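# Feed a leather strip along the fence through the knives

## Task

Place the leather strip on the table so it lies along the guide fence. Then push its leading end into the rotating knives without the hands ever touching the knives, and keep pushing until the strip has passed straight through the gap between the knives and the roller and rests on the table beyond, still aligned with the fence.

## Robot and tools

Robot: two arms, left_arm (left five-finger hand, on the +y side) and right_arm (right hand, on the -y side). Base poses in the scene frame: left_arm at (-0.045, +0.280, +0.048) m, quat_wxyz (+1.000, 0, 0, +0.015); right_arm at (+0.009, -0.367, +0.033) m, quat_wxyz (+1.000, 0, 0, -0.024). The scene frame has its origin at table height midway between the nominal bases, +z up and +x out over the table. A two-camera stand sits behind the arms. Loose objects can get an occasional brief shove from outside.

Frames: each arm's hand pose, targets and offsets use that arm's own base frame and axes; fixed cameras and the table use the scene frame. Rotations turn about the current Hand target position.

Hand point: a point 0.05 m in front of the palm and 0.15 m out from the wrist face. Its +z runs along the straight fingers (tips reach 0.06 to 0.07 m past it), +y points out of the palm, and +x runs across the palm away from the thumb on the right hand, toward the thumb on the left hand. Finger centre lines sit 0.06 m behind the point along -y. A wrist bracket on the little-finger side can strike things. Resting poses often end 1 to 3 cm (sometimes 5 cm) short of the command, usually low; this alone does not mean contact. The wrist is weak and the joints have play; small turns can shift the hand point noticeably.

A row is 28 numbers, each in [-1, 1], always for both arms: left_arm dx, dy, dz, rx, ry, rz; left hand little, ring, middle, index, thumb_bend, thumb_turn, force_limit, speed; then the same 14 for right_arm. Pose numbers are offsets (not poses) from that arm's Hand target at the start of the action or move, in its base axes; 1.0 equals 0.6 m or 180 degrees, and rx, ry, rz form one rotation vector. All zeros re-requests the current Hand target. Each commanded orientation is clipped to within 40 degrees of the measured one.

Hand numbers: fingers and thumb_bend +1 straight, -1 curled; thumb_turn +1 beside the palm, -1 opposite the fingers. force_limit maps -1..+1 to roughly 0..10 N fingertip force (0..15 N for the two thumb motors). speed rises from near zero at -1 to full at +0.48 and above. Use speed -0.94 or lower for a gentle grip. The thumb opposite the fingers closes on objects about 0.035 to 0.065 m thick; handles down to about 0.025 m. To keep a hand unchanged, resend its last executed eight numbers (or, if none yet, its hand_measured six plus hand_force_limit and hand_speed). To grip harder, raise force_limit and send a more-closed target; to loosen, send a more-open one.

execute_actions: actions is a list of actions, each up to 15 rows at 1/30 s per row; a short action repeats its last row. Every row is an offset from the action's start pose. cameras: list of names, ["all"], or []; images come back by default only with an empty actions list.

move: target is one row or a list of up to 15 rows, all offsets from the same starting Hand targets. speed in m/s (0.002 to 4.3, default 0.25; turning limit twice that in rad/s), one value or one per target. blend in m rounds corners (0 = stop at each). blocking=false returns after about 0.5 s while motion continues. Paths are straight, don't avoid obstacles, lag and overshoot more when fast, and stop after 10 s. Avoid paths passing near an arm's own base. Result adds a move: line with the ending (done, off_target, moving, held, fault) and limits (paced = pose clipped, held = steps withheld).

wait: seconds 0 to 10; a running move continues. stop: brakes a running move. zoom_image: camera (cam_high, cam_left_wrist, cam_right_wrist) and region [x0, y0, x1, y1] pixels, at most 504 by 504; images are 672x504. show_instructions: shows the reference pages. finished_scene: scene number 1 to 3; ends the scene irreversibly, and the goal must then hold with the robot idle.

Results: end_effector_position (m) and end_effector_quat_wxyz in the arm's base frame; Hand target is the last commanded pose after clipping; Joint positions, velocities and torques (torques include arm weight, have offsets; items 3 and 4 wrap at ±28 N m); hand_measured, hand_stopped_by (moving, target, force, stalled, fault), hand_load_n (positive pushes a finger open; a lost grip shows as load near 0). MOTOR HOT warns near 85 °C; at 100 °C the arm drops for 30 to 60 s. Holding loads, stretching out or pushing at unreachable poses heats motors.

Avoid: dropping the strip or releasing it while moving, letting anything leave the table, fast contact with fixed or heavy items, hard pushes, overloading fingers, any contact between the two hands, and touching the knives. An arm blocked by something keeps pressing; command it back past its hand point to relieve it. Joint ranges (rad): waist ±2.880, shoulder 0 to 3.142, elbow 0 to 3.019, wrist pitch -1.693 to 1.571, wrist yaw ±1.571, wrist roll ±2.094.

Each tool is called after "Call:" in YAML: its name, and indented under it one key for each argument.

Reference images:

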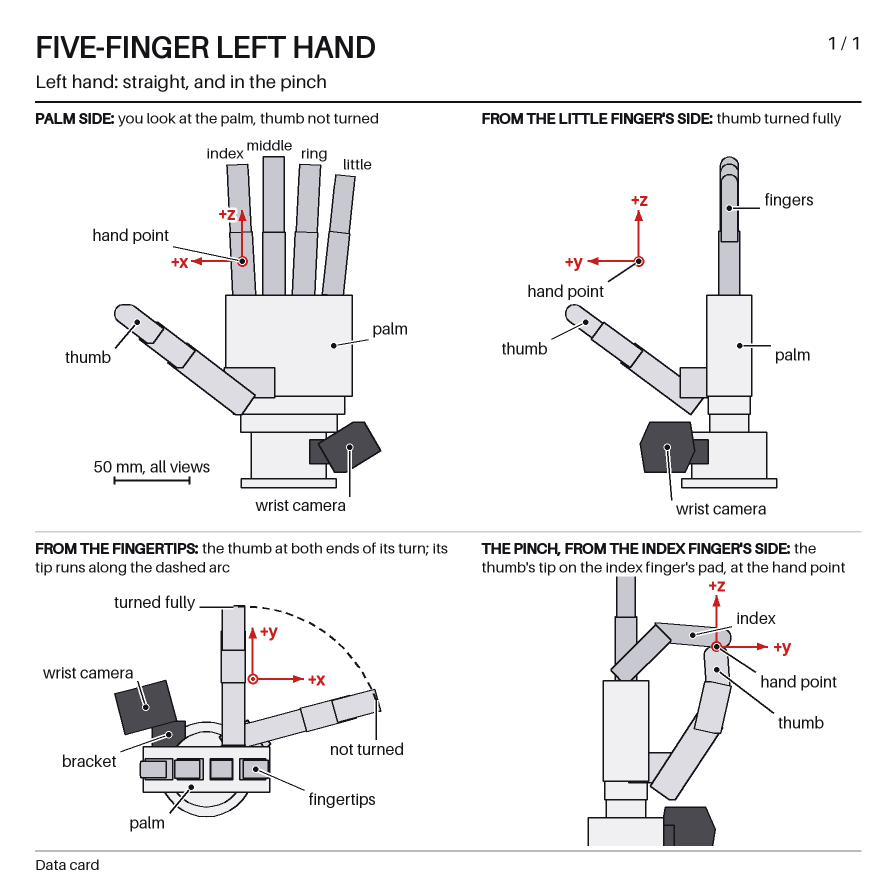

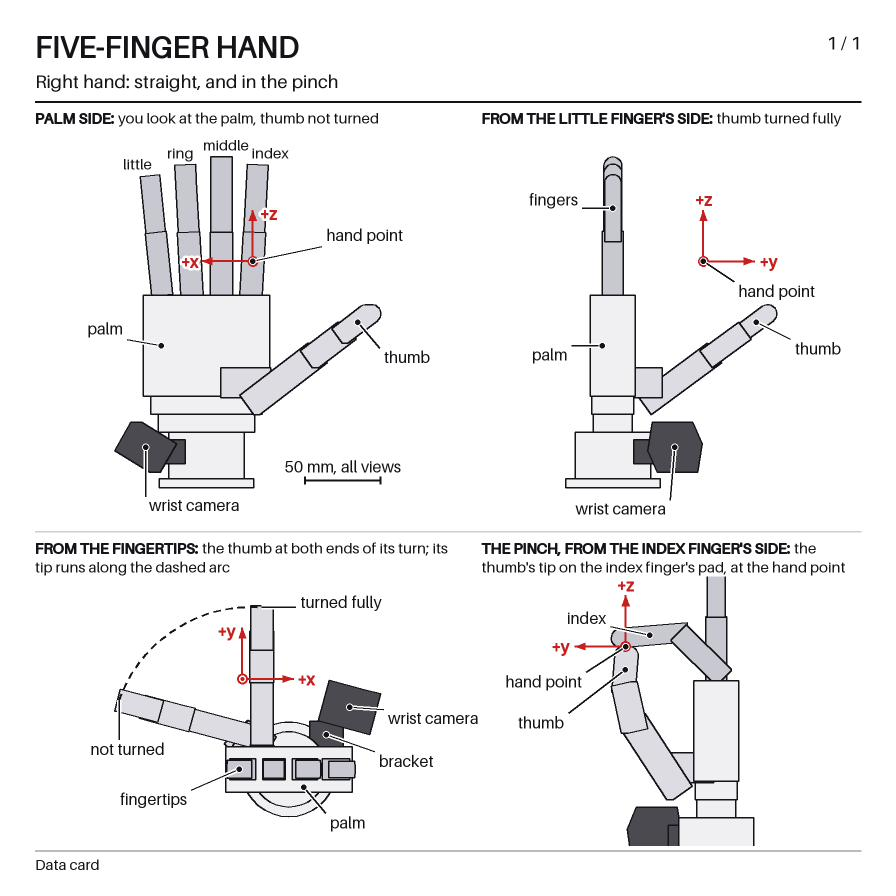

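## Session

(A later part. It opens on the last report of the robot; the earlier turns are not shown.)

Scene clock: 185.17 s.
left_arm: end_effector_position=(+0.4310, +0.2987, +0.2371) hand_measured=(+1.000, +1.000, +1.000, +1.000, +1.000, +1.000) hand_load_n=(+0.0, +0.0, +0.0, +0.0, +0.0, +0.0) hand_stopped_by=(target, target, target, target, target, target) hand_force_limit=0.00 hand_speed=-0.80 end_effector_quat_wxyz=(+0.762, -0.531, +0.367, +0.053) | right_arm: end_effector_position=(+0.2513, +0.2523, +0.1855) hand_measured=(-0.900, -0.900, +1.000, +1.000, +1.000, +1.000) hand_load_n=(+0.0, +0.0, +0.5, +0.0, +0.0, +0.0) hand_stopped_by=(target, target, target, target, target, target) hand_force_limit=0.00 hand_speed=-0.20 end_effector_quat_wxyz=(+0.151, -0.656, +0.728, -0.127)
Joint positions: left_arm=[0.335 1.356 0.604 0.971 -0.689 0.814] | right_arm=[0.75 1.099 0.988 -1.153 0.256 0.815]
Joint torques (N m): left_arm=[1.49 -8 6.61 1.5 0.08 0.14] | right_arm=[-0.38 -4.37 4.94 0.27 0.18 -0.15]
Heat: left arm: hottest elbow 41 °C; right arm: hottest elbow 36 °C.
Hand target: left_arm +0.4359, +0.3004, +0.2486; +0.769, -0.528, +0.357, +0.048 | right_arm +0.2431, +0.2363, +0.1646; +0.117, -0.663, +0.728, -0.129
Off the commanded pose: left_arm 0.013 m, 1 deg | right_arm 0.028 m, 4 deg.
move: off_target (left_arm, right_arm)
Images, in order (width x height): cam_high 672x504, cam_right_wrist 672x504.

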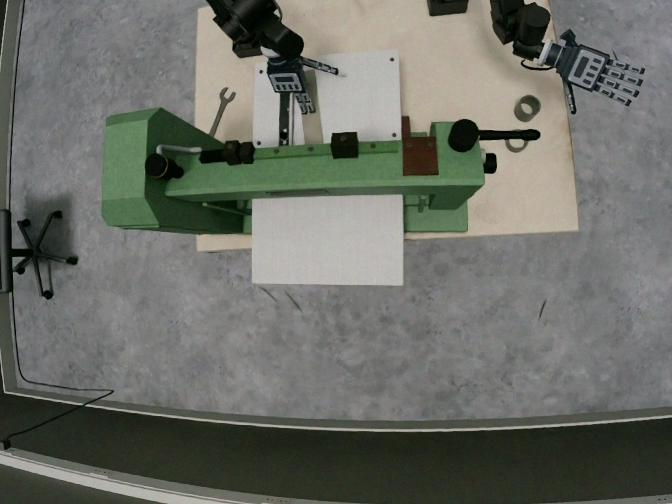

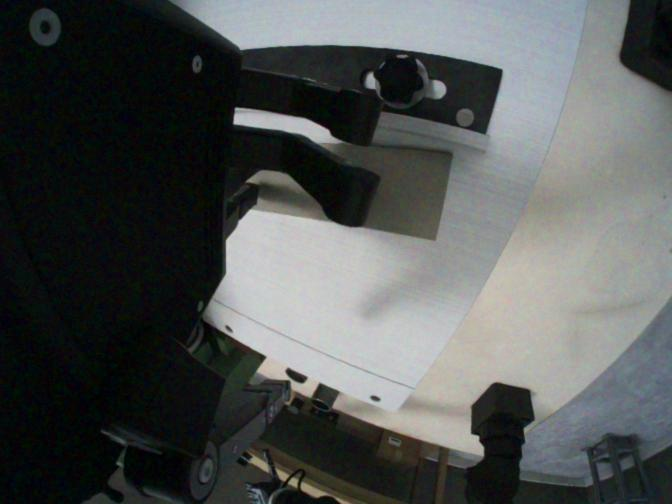

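Call:
move:
  target:
    - [0,0,0,0,0,0,1,1,1,1,1,1,0,-0.8,0,0.0,0.1,0,0,0,-0.9,-0.9,1,1,1,1,0,-0.2]
    - [0,0,0,0,0,0,1,1,1,1,1,1,0,-0.8,0.087,0.079,0.1,0,0,0,-0.9,-0.9,1,1,1,1,0,-0.2]
    - [0,0,0,0,0,0,1,1,1,1,1,1,0,-0.8,0.087,0.079,-0.002,0,0,0,-0.9,-0.9,1,1,1,1,0,-0.2]
    - [0,0,0,0,0,0,1,1,1,1,1,1,0,-0.8,0.082,0.005,-0.002,0,0,0,-0.9,-0.9,1,1,1,1,0,-0.2]
  speed: 0.08
  cameras: ["cam_high","cam_right_wrist"]

Call:
zoom_image:
  camera: "cam_high"
  region: [270, 50, 370, 160]

Scene clock: 202.73 s.
left_arm: end_effector_position=(+0.4310, +0.2987, +0.2371) hand_measured=(+1.000, +1.000, +1.000, +1.000, +1.000, +1.000) hand_load_n=(+0.0, +0.0, +0.0, +0.0, +0.0, +0.0) hand_stopped_by=(target, target, target, target, target, target) hand_force_limit=0.00 hand_speed=-0.80 end_effector_quat_wxyz=(+0.762, -0.531, +0.367, +0.053) | right_arm: end_effector_position=(+0.2965, +0.2553, +0.1859) hand_measured=(-0.900, -0.900, +1.000, +1.000, +1.000, +1.000) hand_load_n=(+0.0, +0.0, +0.0, +0.0, +0.0, +0.0) hand_stopped_by=(target, target, target, target, target, target) hand_force_limit=0.00 hand_speed=-0.20 end_effector_quat_wxyz=(+0.148, -0.659, +0.726, -0.126)
Joint positions: left_arm=[0.335 1.356 0.604 0.971 -0.689 0.814] | right_arm=[0.668 1.2 1.066 -1.115 0.229 0.727]
Joint torques (N m): left_arm=[1.55 -7.71 6.48 1.43 0.13 0.11] | right_arm=[-0.79 -5.36 4.93 0.75 0.38 -0.17]
Heat: left arm: hottest elbow 41 °C; right arm: hottest elbow 37 °C.
Hand target: left_arm +0.4359, +0.3004, +0.2486; +0.769, -0.528, +0.357, +0.048 | right_arm +0.2923, +0.2393, +0.1634; +0.117, -0.663, +0.728, -0.129
Off the commanded pose: left_arm 0.013 m, 1 deg | right_arm 0.028 m, 4 deg.
move: off_target (left_arm, right_arm)
Images, in order (width x height): cam_high 672x504, cam_right_wrist 672x504.

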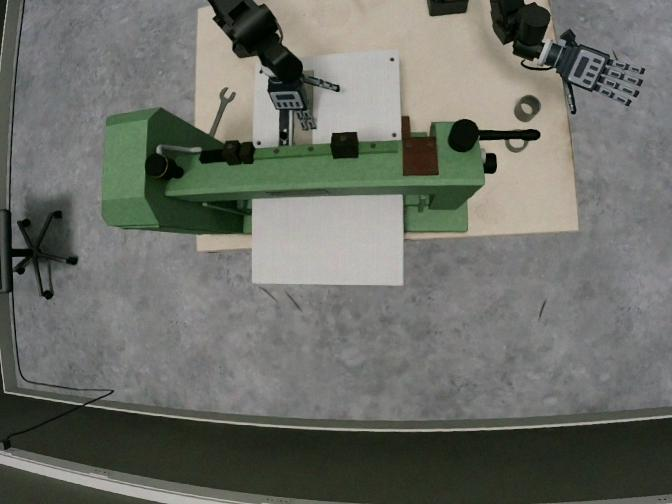

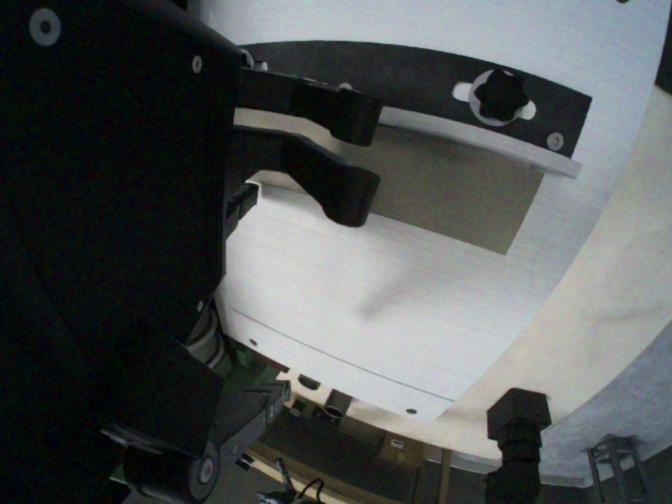

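Scaled by 4.582 from the camera's 672x504 image, which has a finer 960x720 frame.

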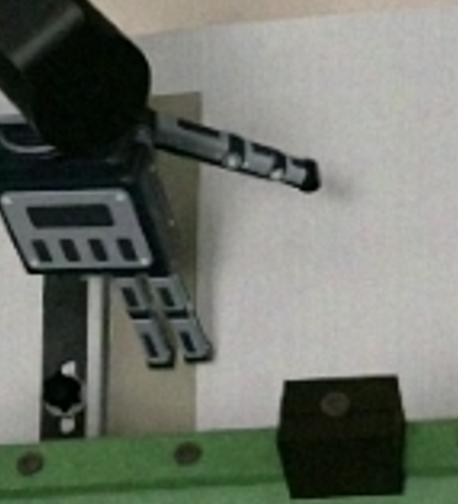

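Call:
zoom_image:
  camera: "cam_right_wrist"
  region: [230, 60, 600, 280]

Call:
zoom_image:
  camera: "cam_high"
  region: [280, 60, 330, 150]

Scaled by 1.362 from the camera's 672x504 image, which has a finer 960x720 frame.

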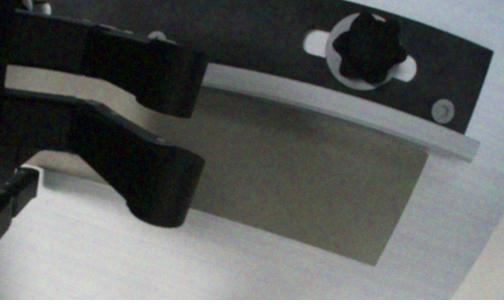

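Scaled by 5.600 from the camera's 672x504 image, which has a finer 960x720 frame.

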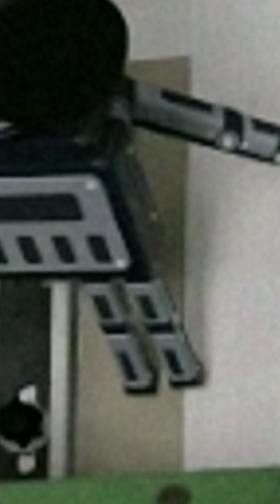

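Call:
move:
  target:
    - [0,0,0,0,0,0,1,1,1,1,1,1,0,-0.8,0,0.0,0.13,0,0,0,-0.9,-0.9,1,1,1,1,0,-0.2]
    - [0,0,0,0,0,0,1,1,1,1,1,1,0,-0.8,-0.292,0.01,0.13,0,0,0.029,-0.9,-0.9,1,1,1,1,0,-0.2]
    - [0,0,0,0,0,0,1,1,1,1,1,1,0,-0.8,-0.292,0.01,0.07,0,0,0.029,-0.9,-0.9,1,1,1,1,0,-0.2]
  speed: 0.12
  cameras: ["cam_high","cam_right_wrist"]

Call:
zoom_image:
  camera: "cam_high"
  region: [270, 50, 370, 160]

Scene clock: 241.63 s.
left_arm: end_effector_position=(+0.4310, +0.2987, +0.2371) hand_measured=(+1.000, +1.000, +1.000, +1.000, +1.000, +1.000) hand_load_n=(+0.0, +0.0, +0.0, +0.0, +0.0, +0.0) hand_stopped_by=(target, target, target, target, target, target) hand_force_limit=0.00 hand_speed=-0.80 end_effector_quat_wxyz=(+0.762, -0.531, +0.367, +0.053) | right_arm: end_effector_position=(+0.1172, +0.2427, +0.2069) hand_measured=(-0.900, -0.900, +1.000, +1.000, +1.000, +1.000) hand_load_n=(+0.0, +0.5, +0.0, +0.0, +0.0, -0.5) hand_stopped_by=(target, target, target, target, target, target) hand_force_limit=0.00 hand_speed=-0.20 end_effector_quat_wxyz=(-0.114, +0.700, -0.694, +0.125)
Joint positions: left_arm=[0.335 1.356 0.604 0.971 -0.689 0.814] | right_arm=[1.103 0.927 0.952 -1.45 0.309 1.071]
Joint torques (N m): left_arm=[1.44 -7.88 6.52 1.47 0.06 0.11] | right_arm=[1.44 -3.25 6.48 1.36 0.43 0.23]
Heat: left arm: hottest elbow 41 °C; right arm: hottest elbow 37 °C.
Hand target: left_arm +0.4359, +0.3004, +0.2486; +0.769, -0.528, +0.357, +0.048 | right_arm +0.1170, +0.2453, +0.2054; -0.123, +0.696, -0.697, +0.124
Off the commanded pose: left_arm 0.013 m, 1 deg | right_arm 0.003 m, 1 deg.
move: off_target (left_arm)
Images, in order (width x height): cam_high 672x504, cam_right_wrist 672x504.

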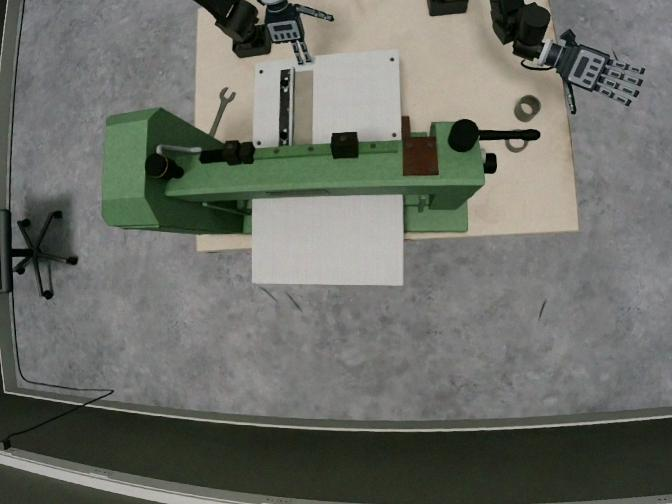

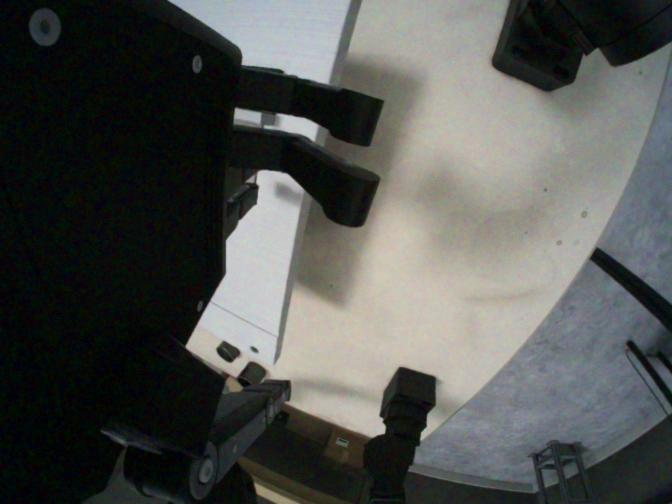

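Scaled by 4.582 from the camera's 672x504 image, which has a finer 960x720 frame.

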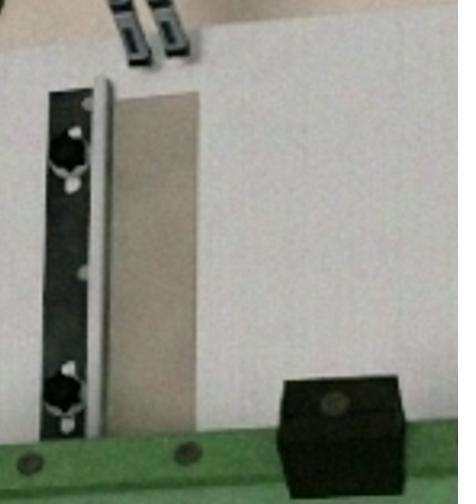

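Call:
move:
  target:
    - [0,0,0,0,0,0,1,1,1,1,1,1,0,-0.8,0,0.0,-0.062,0,0,0,-0.9,-0.9,1,1,1,1,0,-0.2]
    - [0,0,0,0,0,0,1,1,1,1,1,1,0,-0.8,0.03,-0.005,-0.062,0,0,0,-0.9,-0.9,1,1,1,1,0,-0.2]
  speed: 0.06
  cameras: ["cam_high","cam_right_wrist"]

Call:
zoom_image:
  camera: "cam_high"
  region: [270, 50, 370, 160]

Scene clock: 256.50 s.
left_arm: end_effector_position=(+0.4310, +0.2987, +0.2371) hand_measured=(+1.000, +1.000, +1.000, +1.000, +1.000, +1.000) hand_load_n=(+0.0, +0.0, +0.0, +0.0, +0.0, +0.0) hand_stopped_by=(target, target, target, target, target, target) hand_force_limit=0.00 hand_speed=-0.80 end_effector_quat_wxyz=(+0.762, -0.531, +0.367, +0.053) | right_arm: end_effector_position=(+0.1319, +0.2446, +0.1857) hand_measured=(-0.900, -0.900, +1.000, +1.000, +1.000, +1.000) hand_load_n=(+0.0, +0.0, -1.0, +0.0, +0.0, +0.0) hand_stopped_by=(target, target, target, target, target, target) hand_force_limit=0.00 hand_speed=-0.20 end_effector_quat_wxyz=(-0.140, +0.692, -0.698, +0.118)
Joint positions: left_arm=[0.335 1.356 0.604 0.971 -0.689 0.814] | right_arm=[1.054 0.905 0.878 -1.33 0.303 1.03]
Joint torques (N m): left_arm=[1.32 -7.88 6.56 1.51 0.07 0.1] | right_arm=[-0.26 -0.67 5.52 1.59 0.21 -0.11]
Heat: left arm: hottest elbow 41 °C; right arm: hottest elbow 37 °C.
Hand target: left_arm +0.4359, +0.3004, +0.2486; +0.769, -0.528, +0.357, +0.048 | right_arm +0.1350, +0.2423, +0.1682; -0.123, +0.696, -0.697, +0.124
Off the commanded pose: left_arm 0.013 m, 1 deg | right_arm 0.018 m, 2 deg.
move: off_target (left_arm, right_arm)
Images, in order (width x height): cam_high 672x504, cam_right_wrist 672x504.

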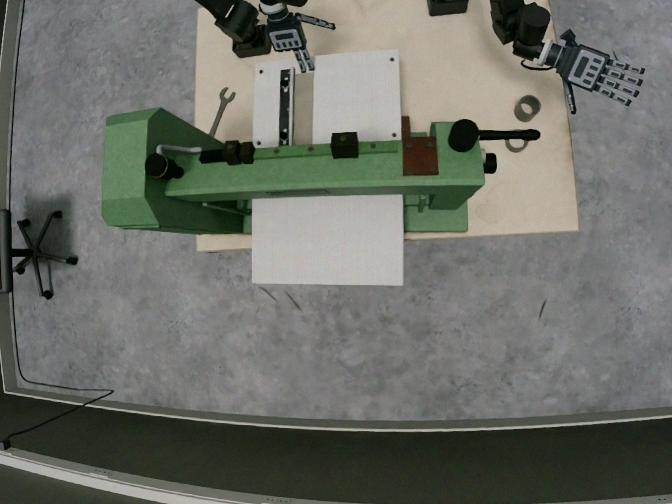

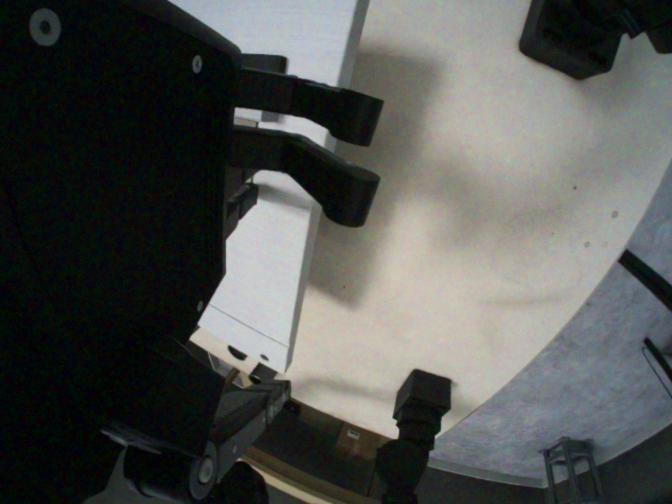

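Scaled by 4.582 from the camera's 672x504 image, which has a finer 960x720 frame.

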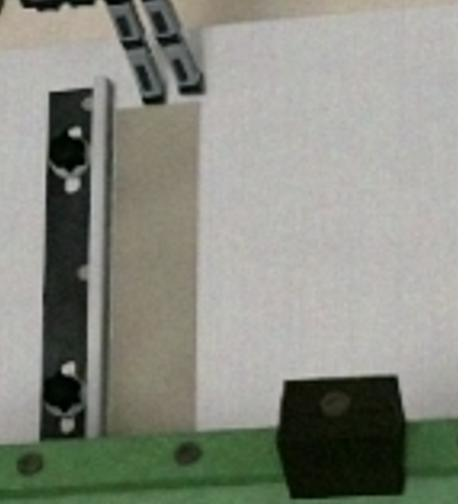

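Call:
move:
  target:
    - [0,0,0,0,0,0,1,1,1,1,1,1,0,-0.8,0.0,-0.018,0,0,0,0,-0.9,-0.9,1,1,1,1,0,-0.2]
    - [0,0,0,0,0,0,1,1,1,1,1,1,0,-0.8,0.035,-0.018,0,0,0,0,-0.9,-0.9,1,1,1,1,0,-0.2]
  speed: 0.05
  cameras: ["cam_high","cam_right_wrist"]

Call:
zoom_image:
  camera: "cam_high"
  region: [270, 50, 370, 160]

Scene clock: 265.33 s.
left_arm: end_effector_position=(+0.4310, +0.2987, +0.2371) hand_measured=(+1.000, +1.000, +1.000, +1.000, +1.000, +1.000) hand_load_n=(+0.0, +0.0, +0.5, +0.0, +0.0, -0.5) hand_stopped_by=(target, target, target, target, target, target) hand_force_limit=0.00 hand_speed=-0.80 end_effector_quat_wxyz=(+0.762, -0.531, +0.367, +0.053) | right_arm: end_effector_position=(+0.1531, +0.2359, +0.1846) hand_measured=(-0.900, -0.900, +1.000, +1.000, +1.000, +1.000) hand_load_n=(+0.0, +0.0, +0.0, +0.0, +0.0, +0.0) hand_stopped_by=(target, target, target, target, target, target) hand_force_limit=0.00 hand_speed=-0.20 end_effector_quat_wxyz=(-0.145, +0.692, -0.698, +0.117)
Joint positions: left_arm=[0.335 1.356 0.604 0.971 -0.689 0.814] | right_arm=[0.96 0.902 0.87 -1.287 0.281 0.933]
Joint torques (N m): left_arm=[1.32 -8.29 6.5 1.48 0.11 0.11] | right_arm=[-0.32 -0.38 6.09 1.14 0.32 -0.13]
Heat: left arm: hottest elbow 41 °C; right arm: hottest elbow 36 °C.
Hand target: left_arm +0.4359, +0.3004, +0.2486; +0.769, -0.528, +0.357, +0.048 | right_arm +0.1561, +0.2315, +0.1682; -0.123, +0.696, -0.697, +0.124
Off the commanded pose: left_arm 0.013 m, 1 deg | right_arm 0.017 m, 3 deg.
move: off_target (left_arm, right_arm)
Images, in order (width x height): cam_high 672x504, cam_right_wrist 672x504.

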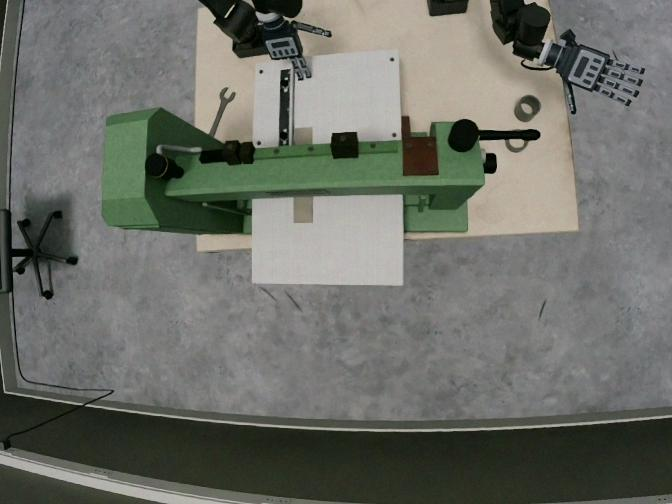

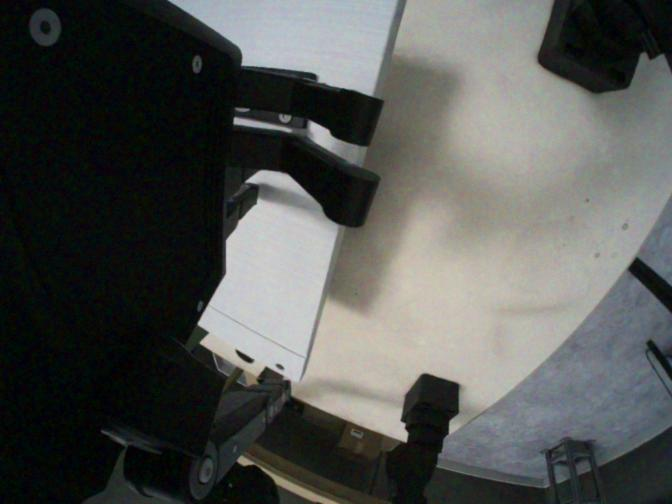

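Scaled by 4.582 from the camera's 672x504 image, which has a finer 960x720 frame.

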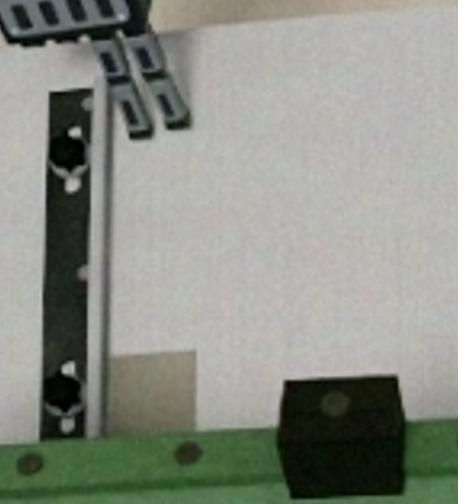

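It's being pulled through straight. Wait and check; back off the press.

Call:
move:
  target: [0,0,0,0,0,0,1,1,1,1,1,1,0,-0.8,0,0,0.08,0,0,0,-0.9,-0.9,1,1,1,1,0,-0.2]
  speed: 0.1
  cameras: ["cam_high"]

Call:
zoom_image:
  camera: "cam_high"
  region: [240, 180, 420, 300]

Scene clock: 271.53 s.
left_arm: end_effector_position=(+0.4310, +0.2987, +0.2371) hand_measured=(+1.000, +1.000, +1.000, +1.000, +1.000, +1.000) hand_load_n=(+0.0, +0.0, -0.5, +0.0, +0.0, +0.0) hand_stopped_by=(target, target, target, target, target, target) hand_force_limit=0.00 hand_speed=-0.80 end_effector_quat_wxyz=(+0.762, -0.531, +0.367, +0.053) | right_arm: end_effector_position=(+0.1491, +0.2275, +0.1964) hand_measured=(-0.900, -0.900, +1.000, +1.000, +1.000, +1.000) hand_load_n=(+0.0, +0.0, +0.0, +0.0, +0.0, +0.0) hand_stopped_by=(target, target, target, target, target, target) hand_force_limit=0.00 hand_speed=-0.20 end_effector_quat_wxyz=(-0.113, +0.695, -0.699, +0.122)
Joint positions: left_arm=[0.335 1.356 0.604 0.971 -0.689 0.814] | right_arm=[0.953 0.927 0.923 -1.379 0.279 0.932]
Joint torques (N m): left_arm=[1.2 -8.06 6.54 1.58 0.1 0.11] | right_arm=[0.26 -2.43 10.78 -0.08 0.42 -0.11]
Heat: left arm: hottest elbow 42 °C; right arm: hottest elbow 37 °C.
Hand target: left_arm +0.4359, +0.3004, +0.2486; +0.769, -0.528, +0.357, +0.048 | right_arm +0.1561, +0.2315, +0.2162; -0.123, +0.696, -0.697, +0.124
Off the commanded pose: left_arm 0.013 m, 1 deg | right_arm 0.021 m, 1 deg.
move: off_target (left_arm, right_arm)
Images, in order (width x height): cam_high 672x504.

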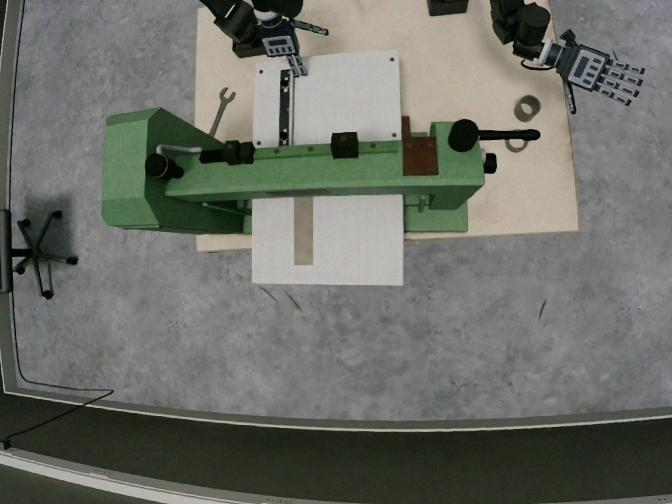

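Scaled by 2.800 from the camera's 672x504 image, which has a finer 960x720 frame.

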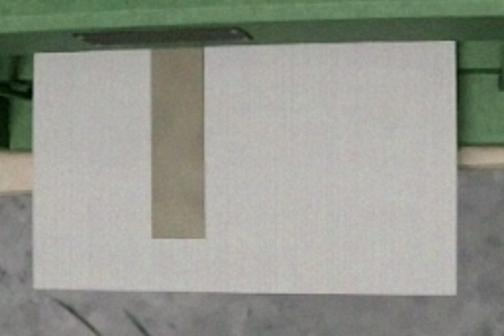

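Call:
wait:
  seconds: 0.5
  cameras: ["cam_high","cam_right_wrist"]

Call:
zoom_image:
  camera: "cam_high"
  region: [240, 180, 420, 300]

Scene clock: 292.27 s.
left_arm: end_effector_position=(+0.4310, +0.2987, +0.2371) hand_measured=(+1.000, +1.000, +1.000, +1.000, +1.000, +1.000) hand_load_n=(+0.0, +0.0, +0.0, +0.0, +0.0, +0.0) hand_stopped_by=(target, target, target, target, target, target) hand_force_limit=0.00 hand_speed=-0.80 end_effector_quat_wxyz=(+0.762, -0.531, +0.367, +0.053) | right_arm: end_effector_position=(+0.1491, +0.2275, +0.1964) hand_measured=(-0.900, -0.900, +1.000, +1.000, +1.000, +1.000) hand_load_n=(+0.0, +0.0, +0.0, +0.0, +0.0, +0.0) hand_stopped_by=(target, target, target, target, target, target) hand_force_limit=0.00 hand_speed=-0.20 end_effector_quat_wxyz=(-0.113, +0.696, -0.699, +0.122)
Joint positions: left_arm=[0.335 1.356 0.604 0.971 -0.689 0.814] | right_arm=[0.953 0.927 0.923 -1.379 0.279 0.931]
Joint torques (N m): left_arm=[1.08 -7.53 6.57 1.62 0.09 0.11] | right_arm=[0.26 -2.43 10.8 -0.08 0.42 -0.11]
Heat: left arm: hottest elbow 42 °C; right arm: hottest elbow 39 °C.
Hand target: left_arm +0.4359, +0.3004, +0.2486; +0.769, -0.528, +0.357, +0.048 | right_arm +0.1561, +0.2315, +0.2161; -0.123, +0.696, -0.697, +0.124
Off the commanded pose: left_arm 0.013 m, 1 deg | right_arm 0.021 m, 1 deg.
wait: 0.50 s; at rest from the start
Images, in order (width x height): cam_high 672x504, cam_right_wrist 672x504.

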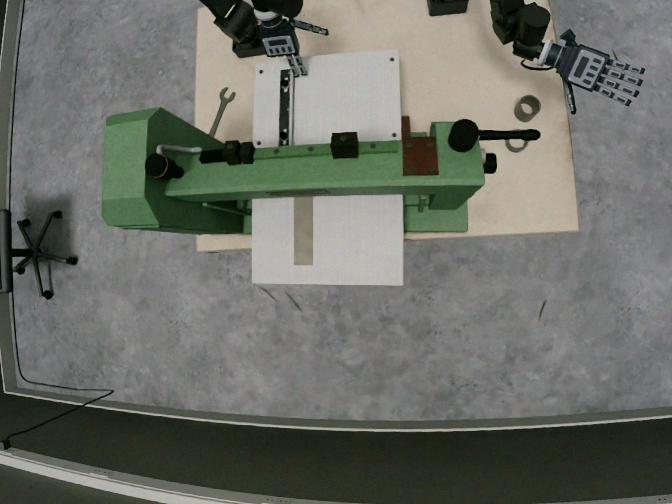

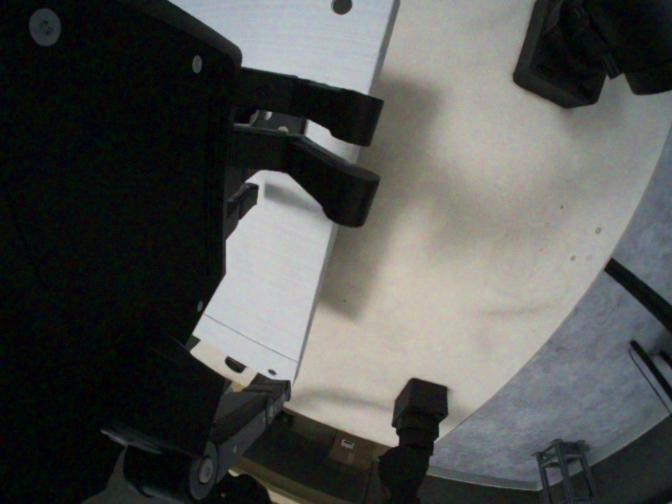

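Scaled by 2.800 from the camera's 672x504 image, which has a finer 960x720 frame.

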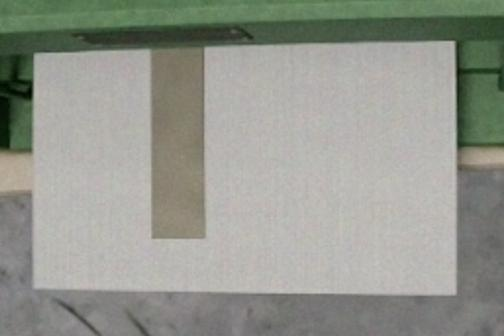

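Call:
finished_scene:
  scene: 2

The scene is finished: the task was done.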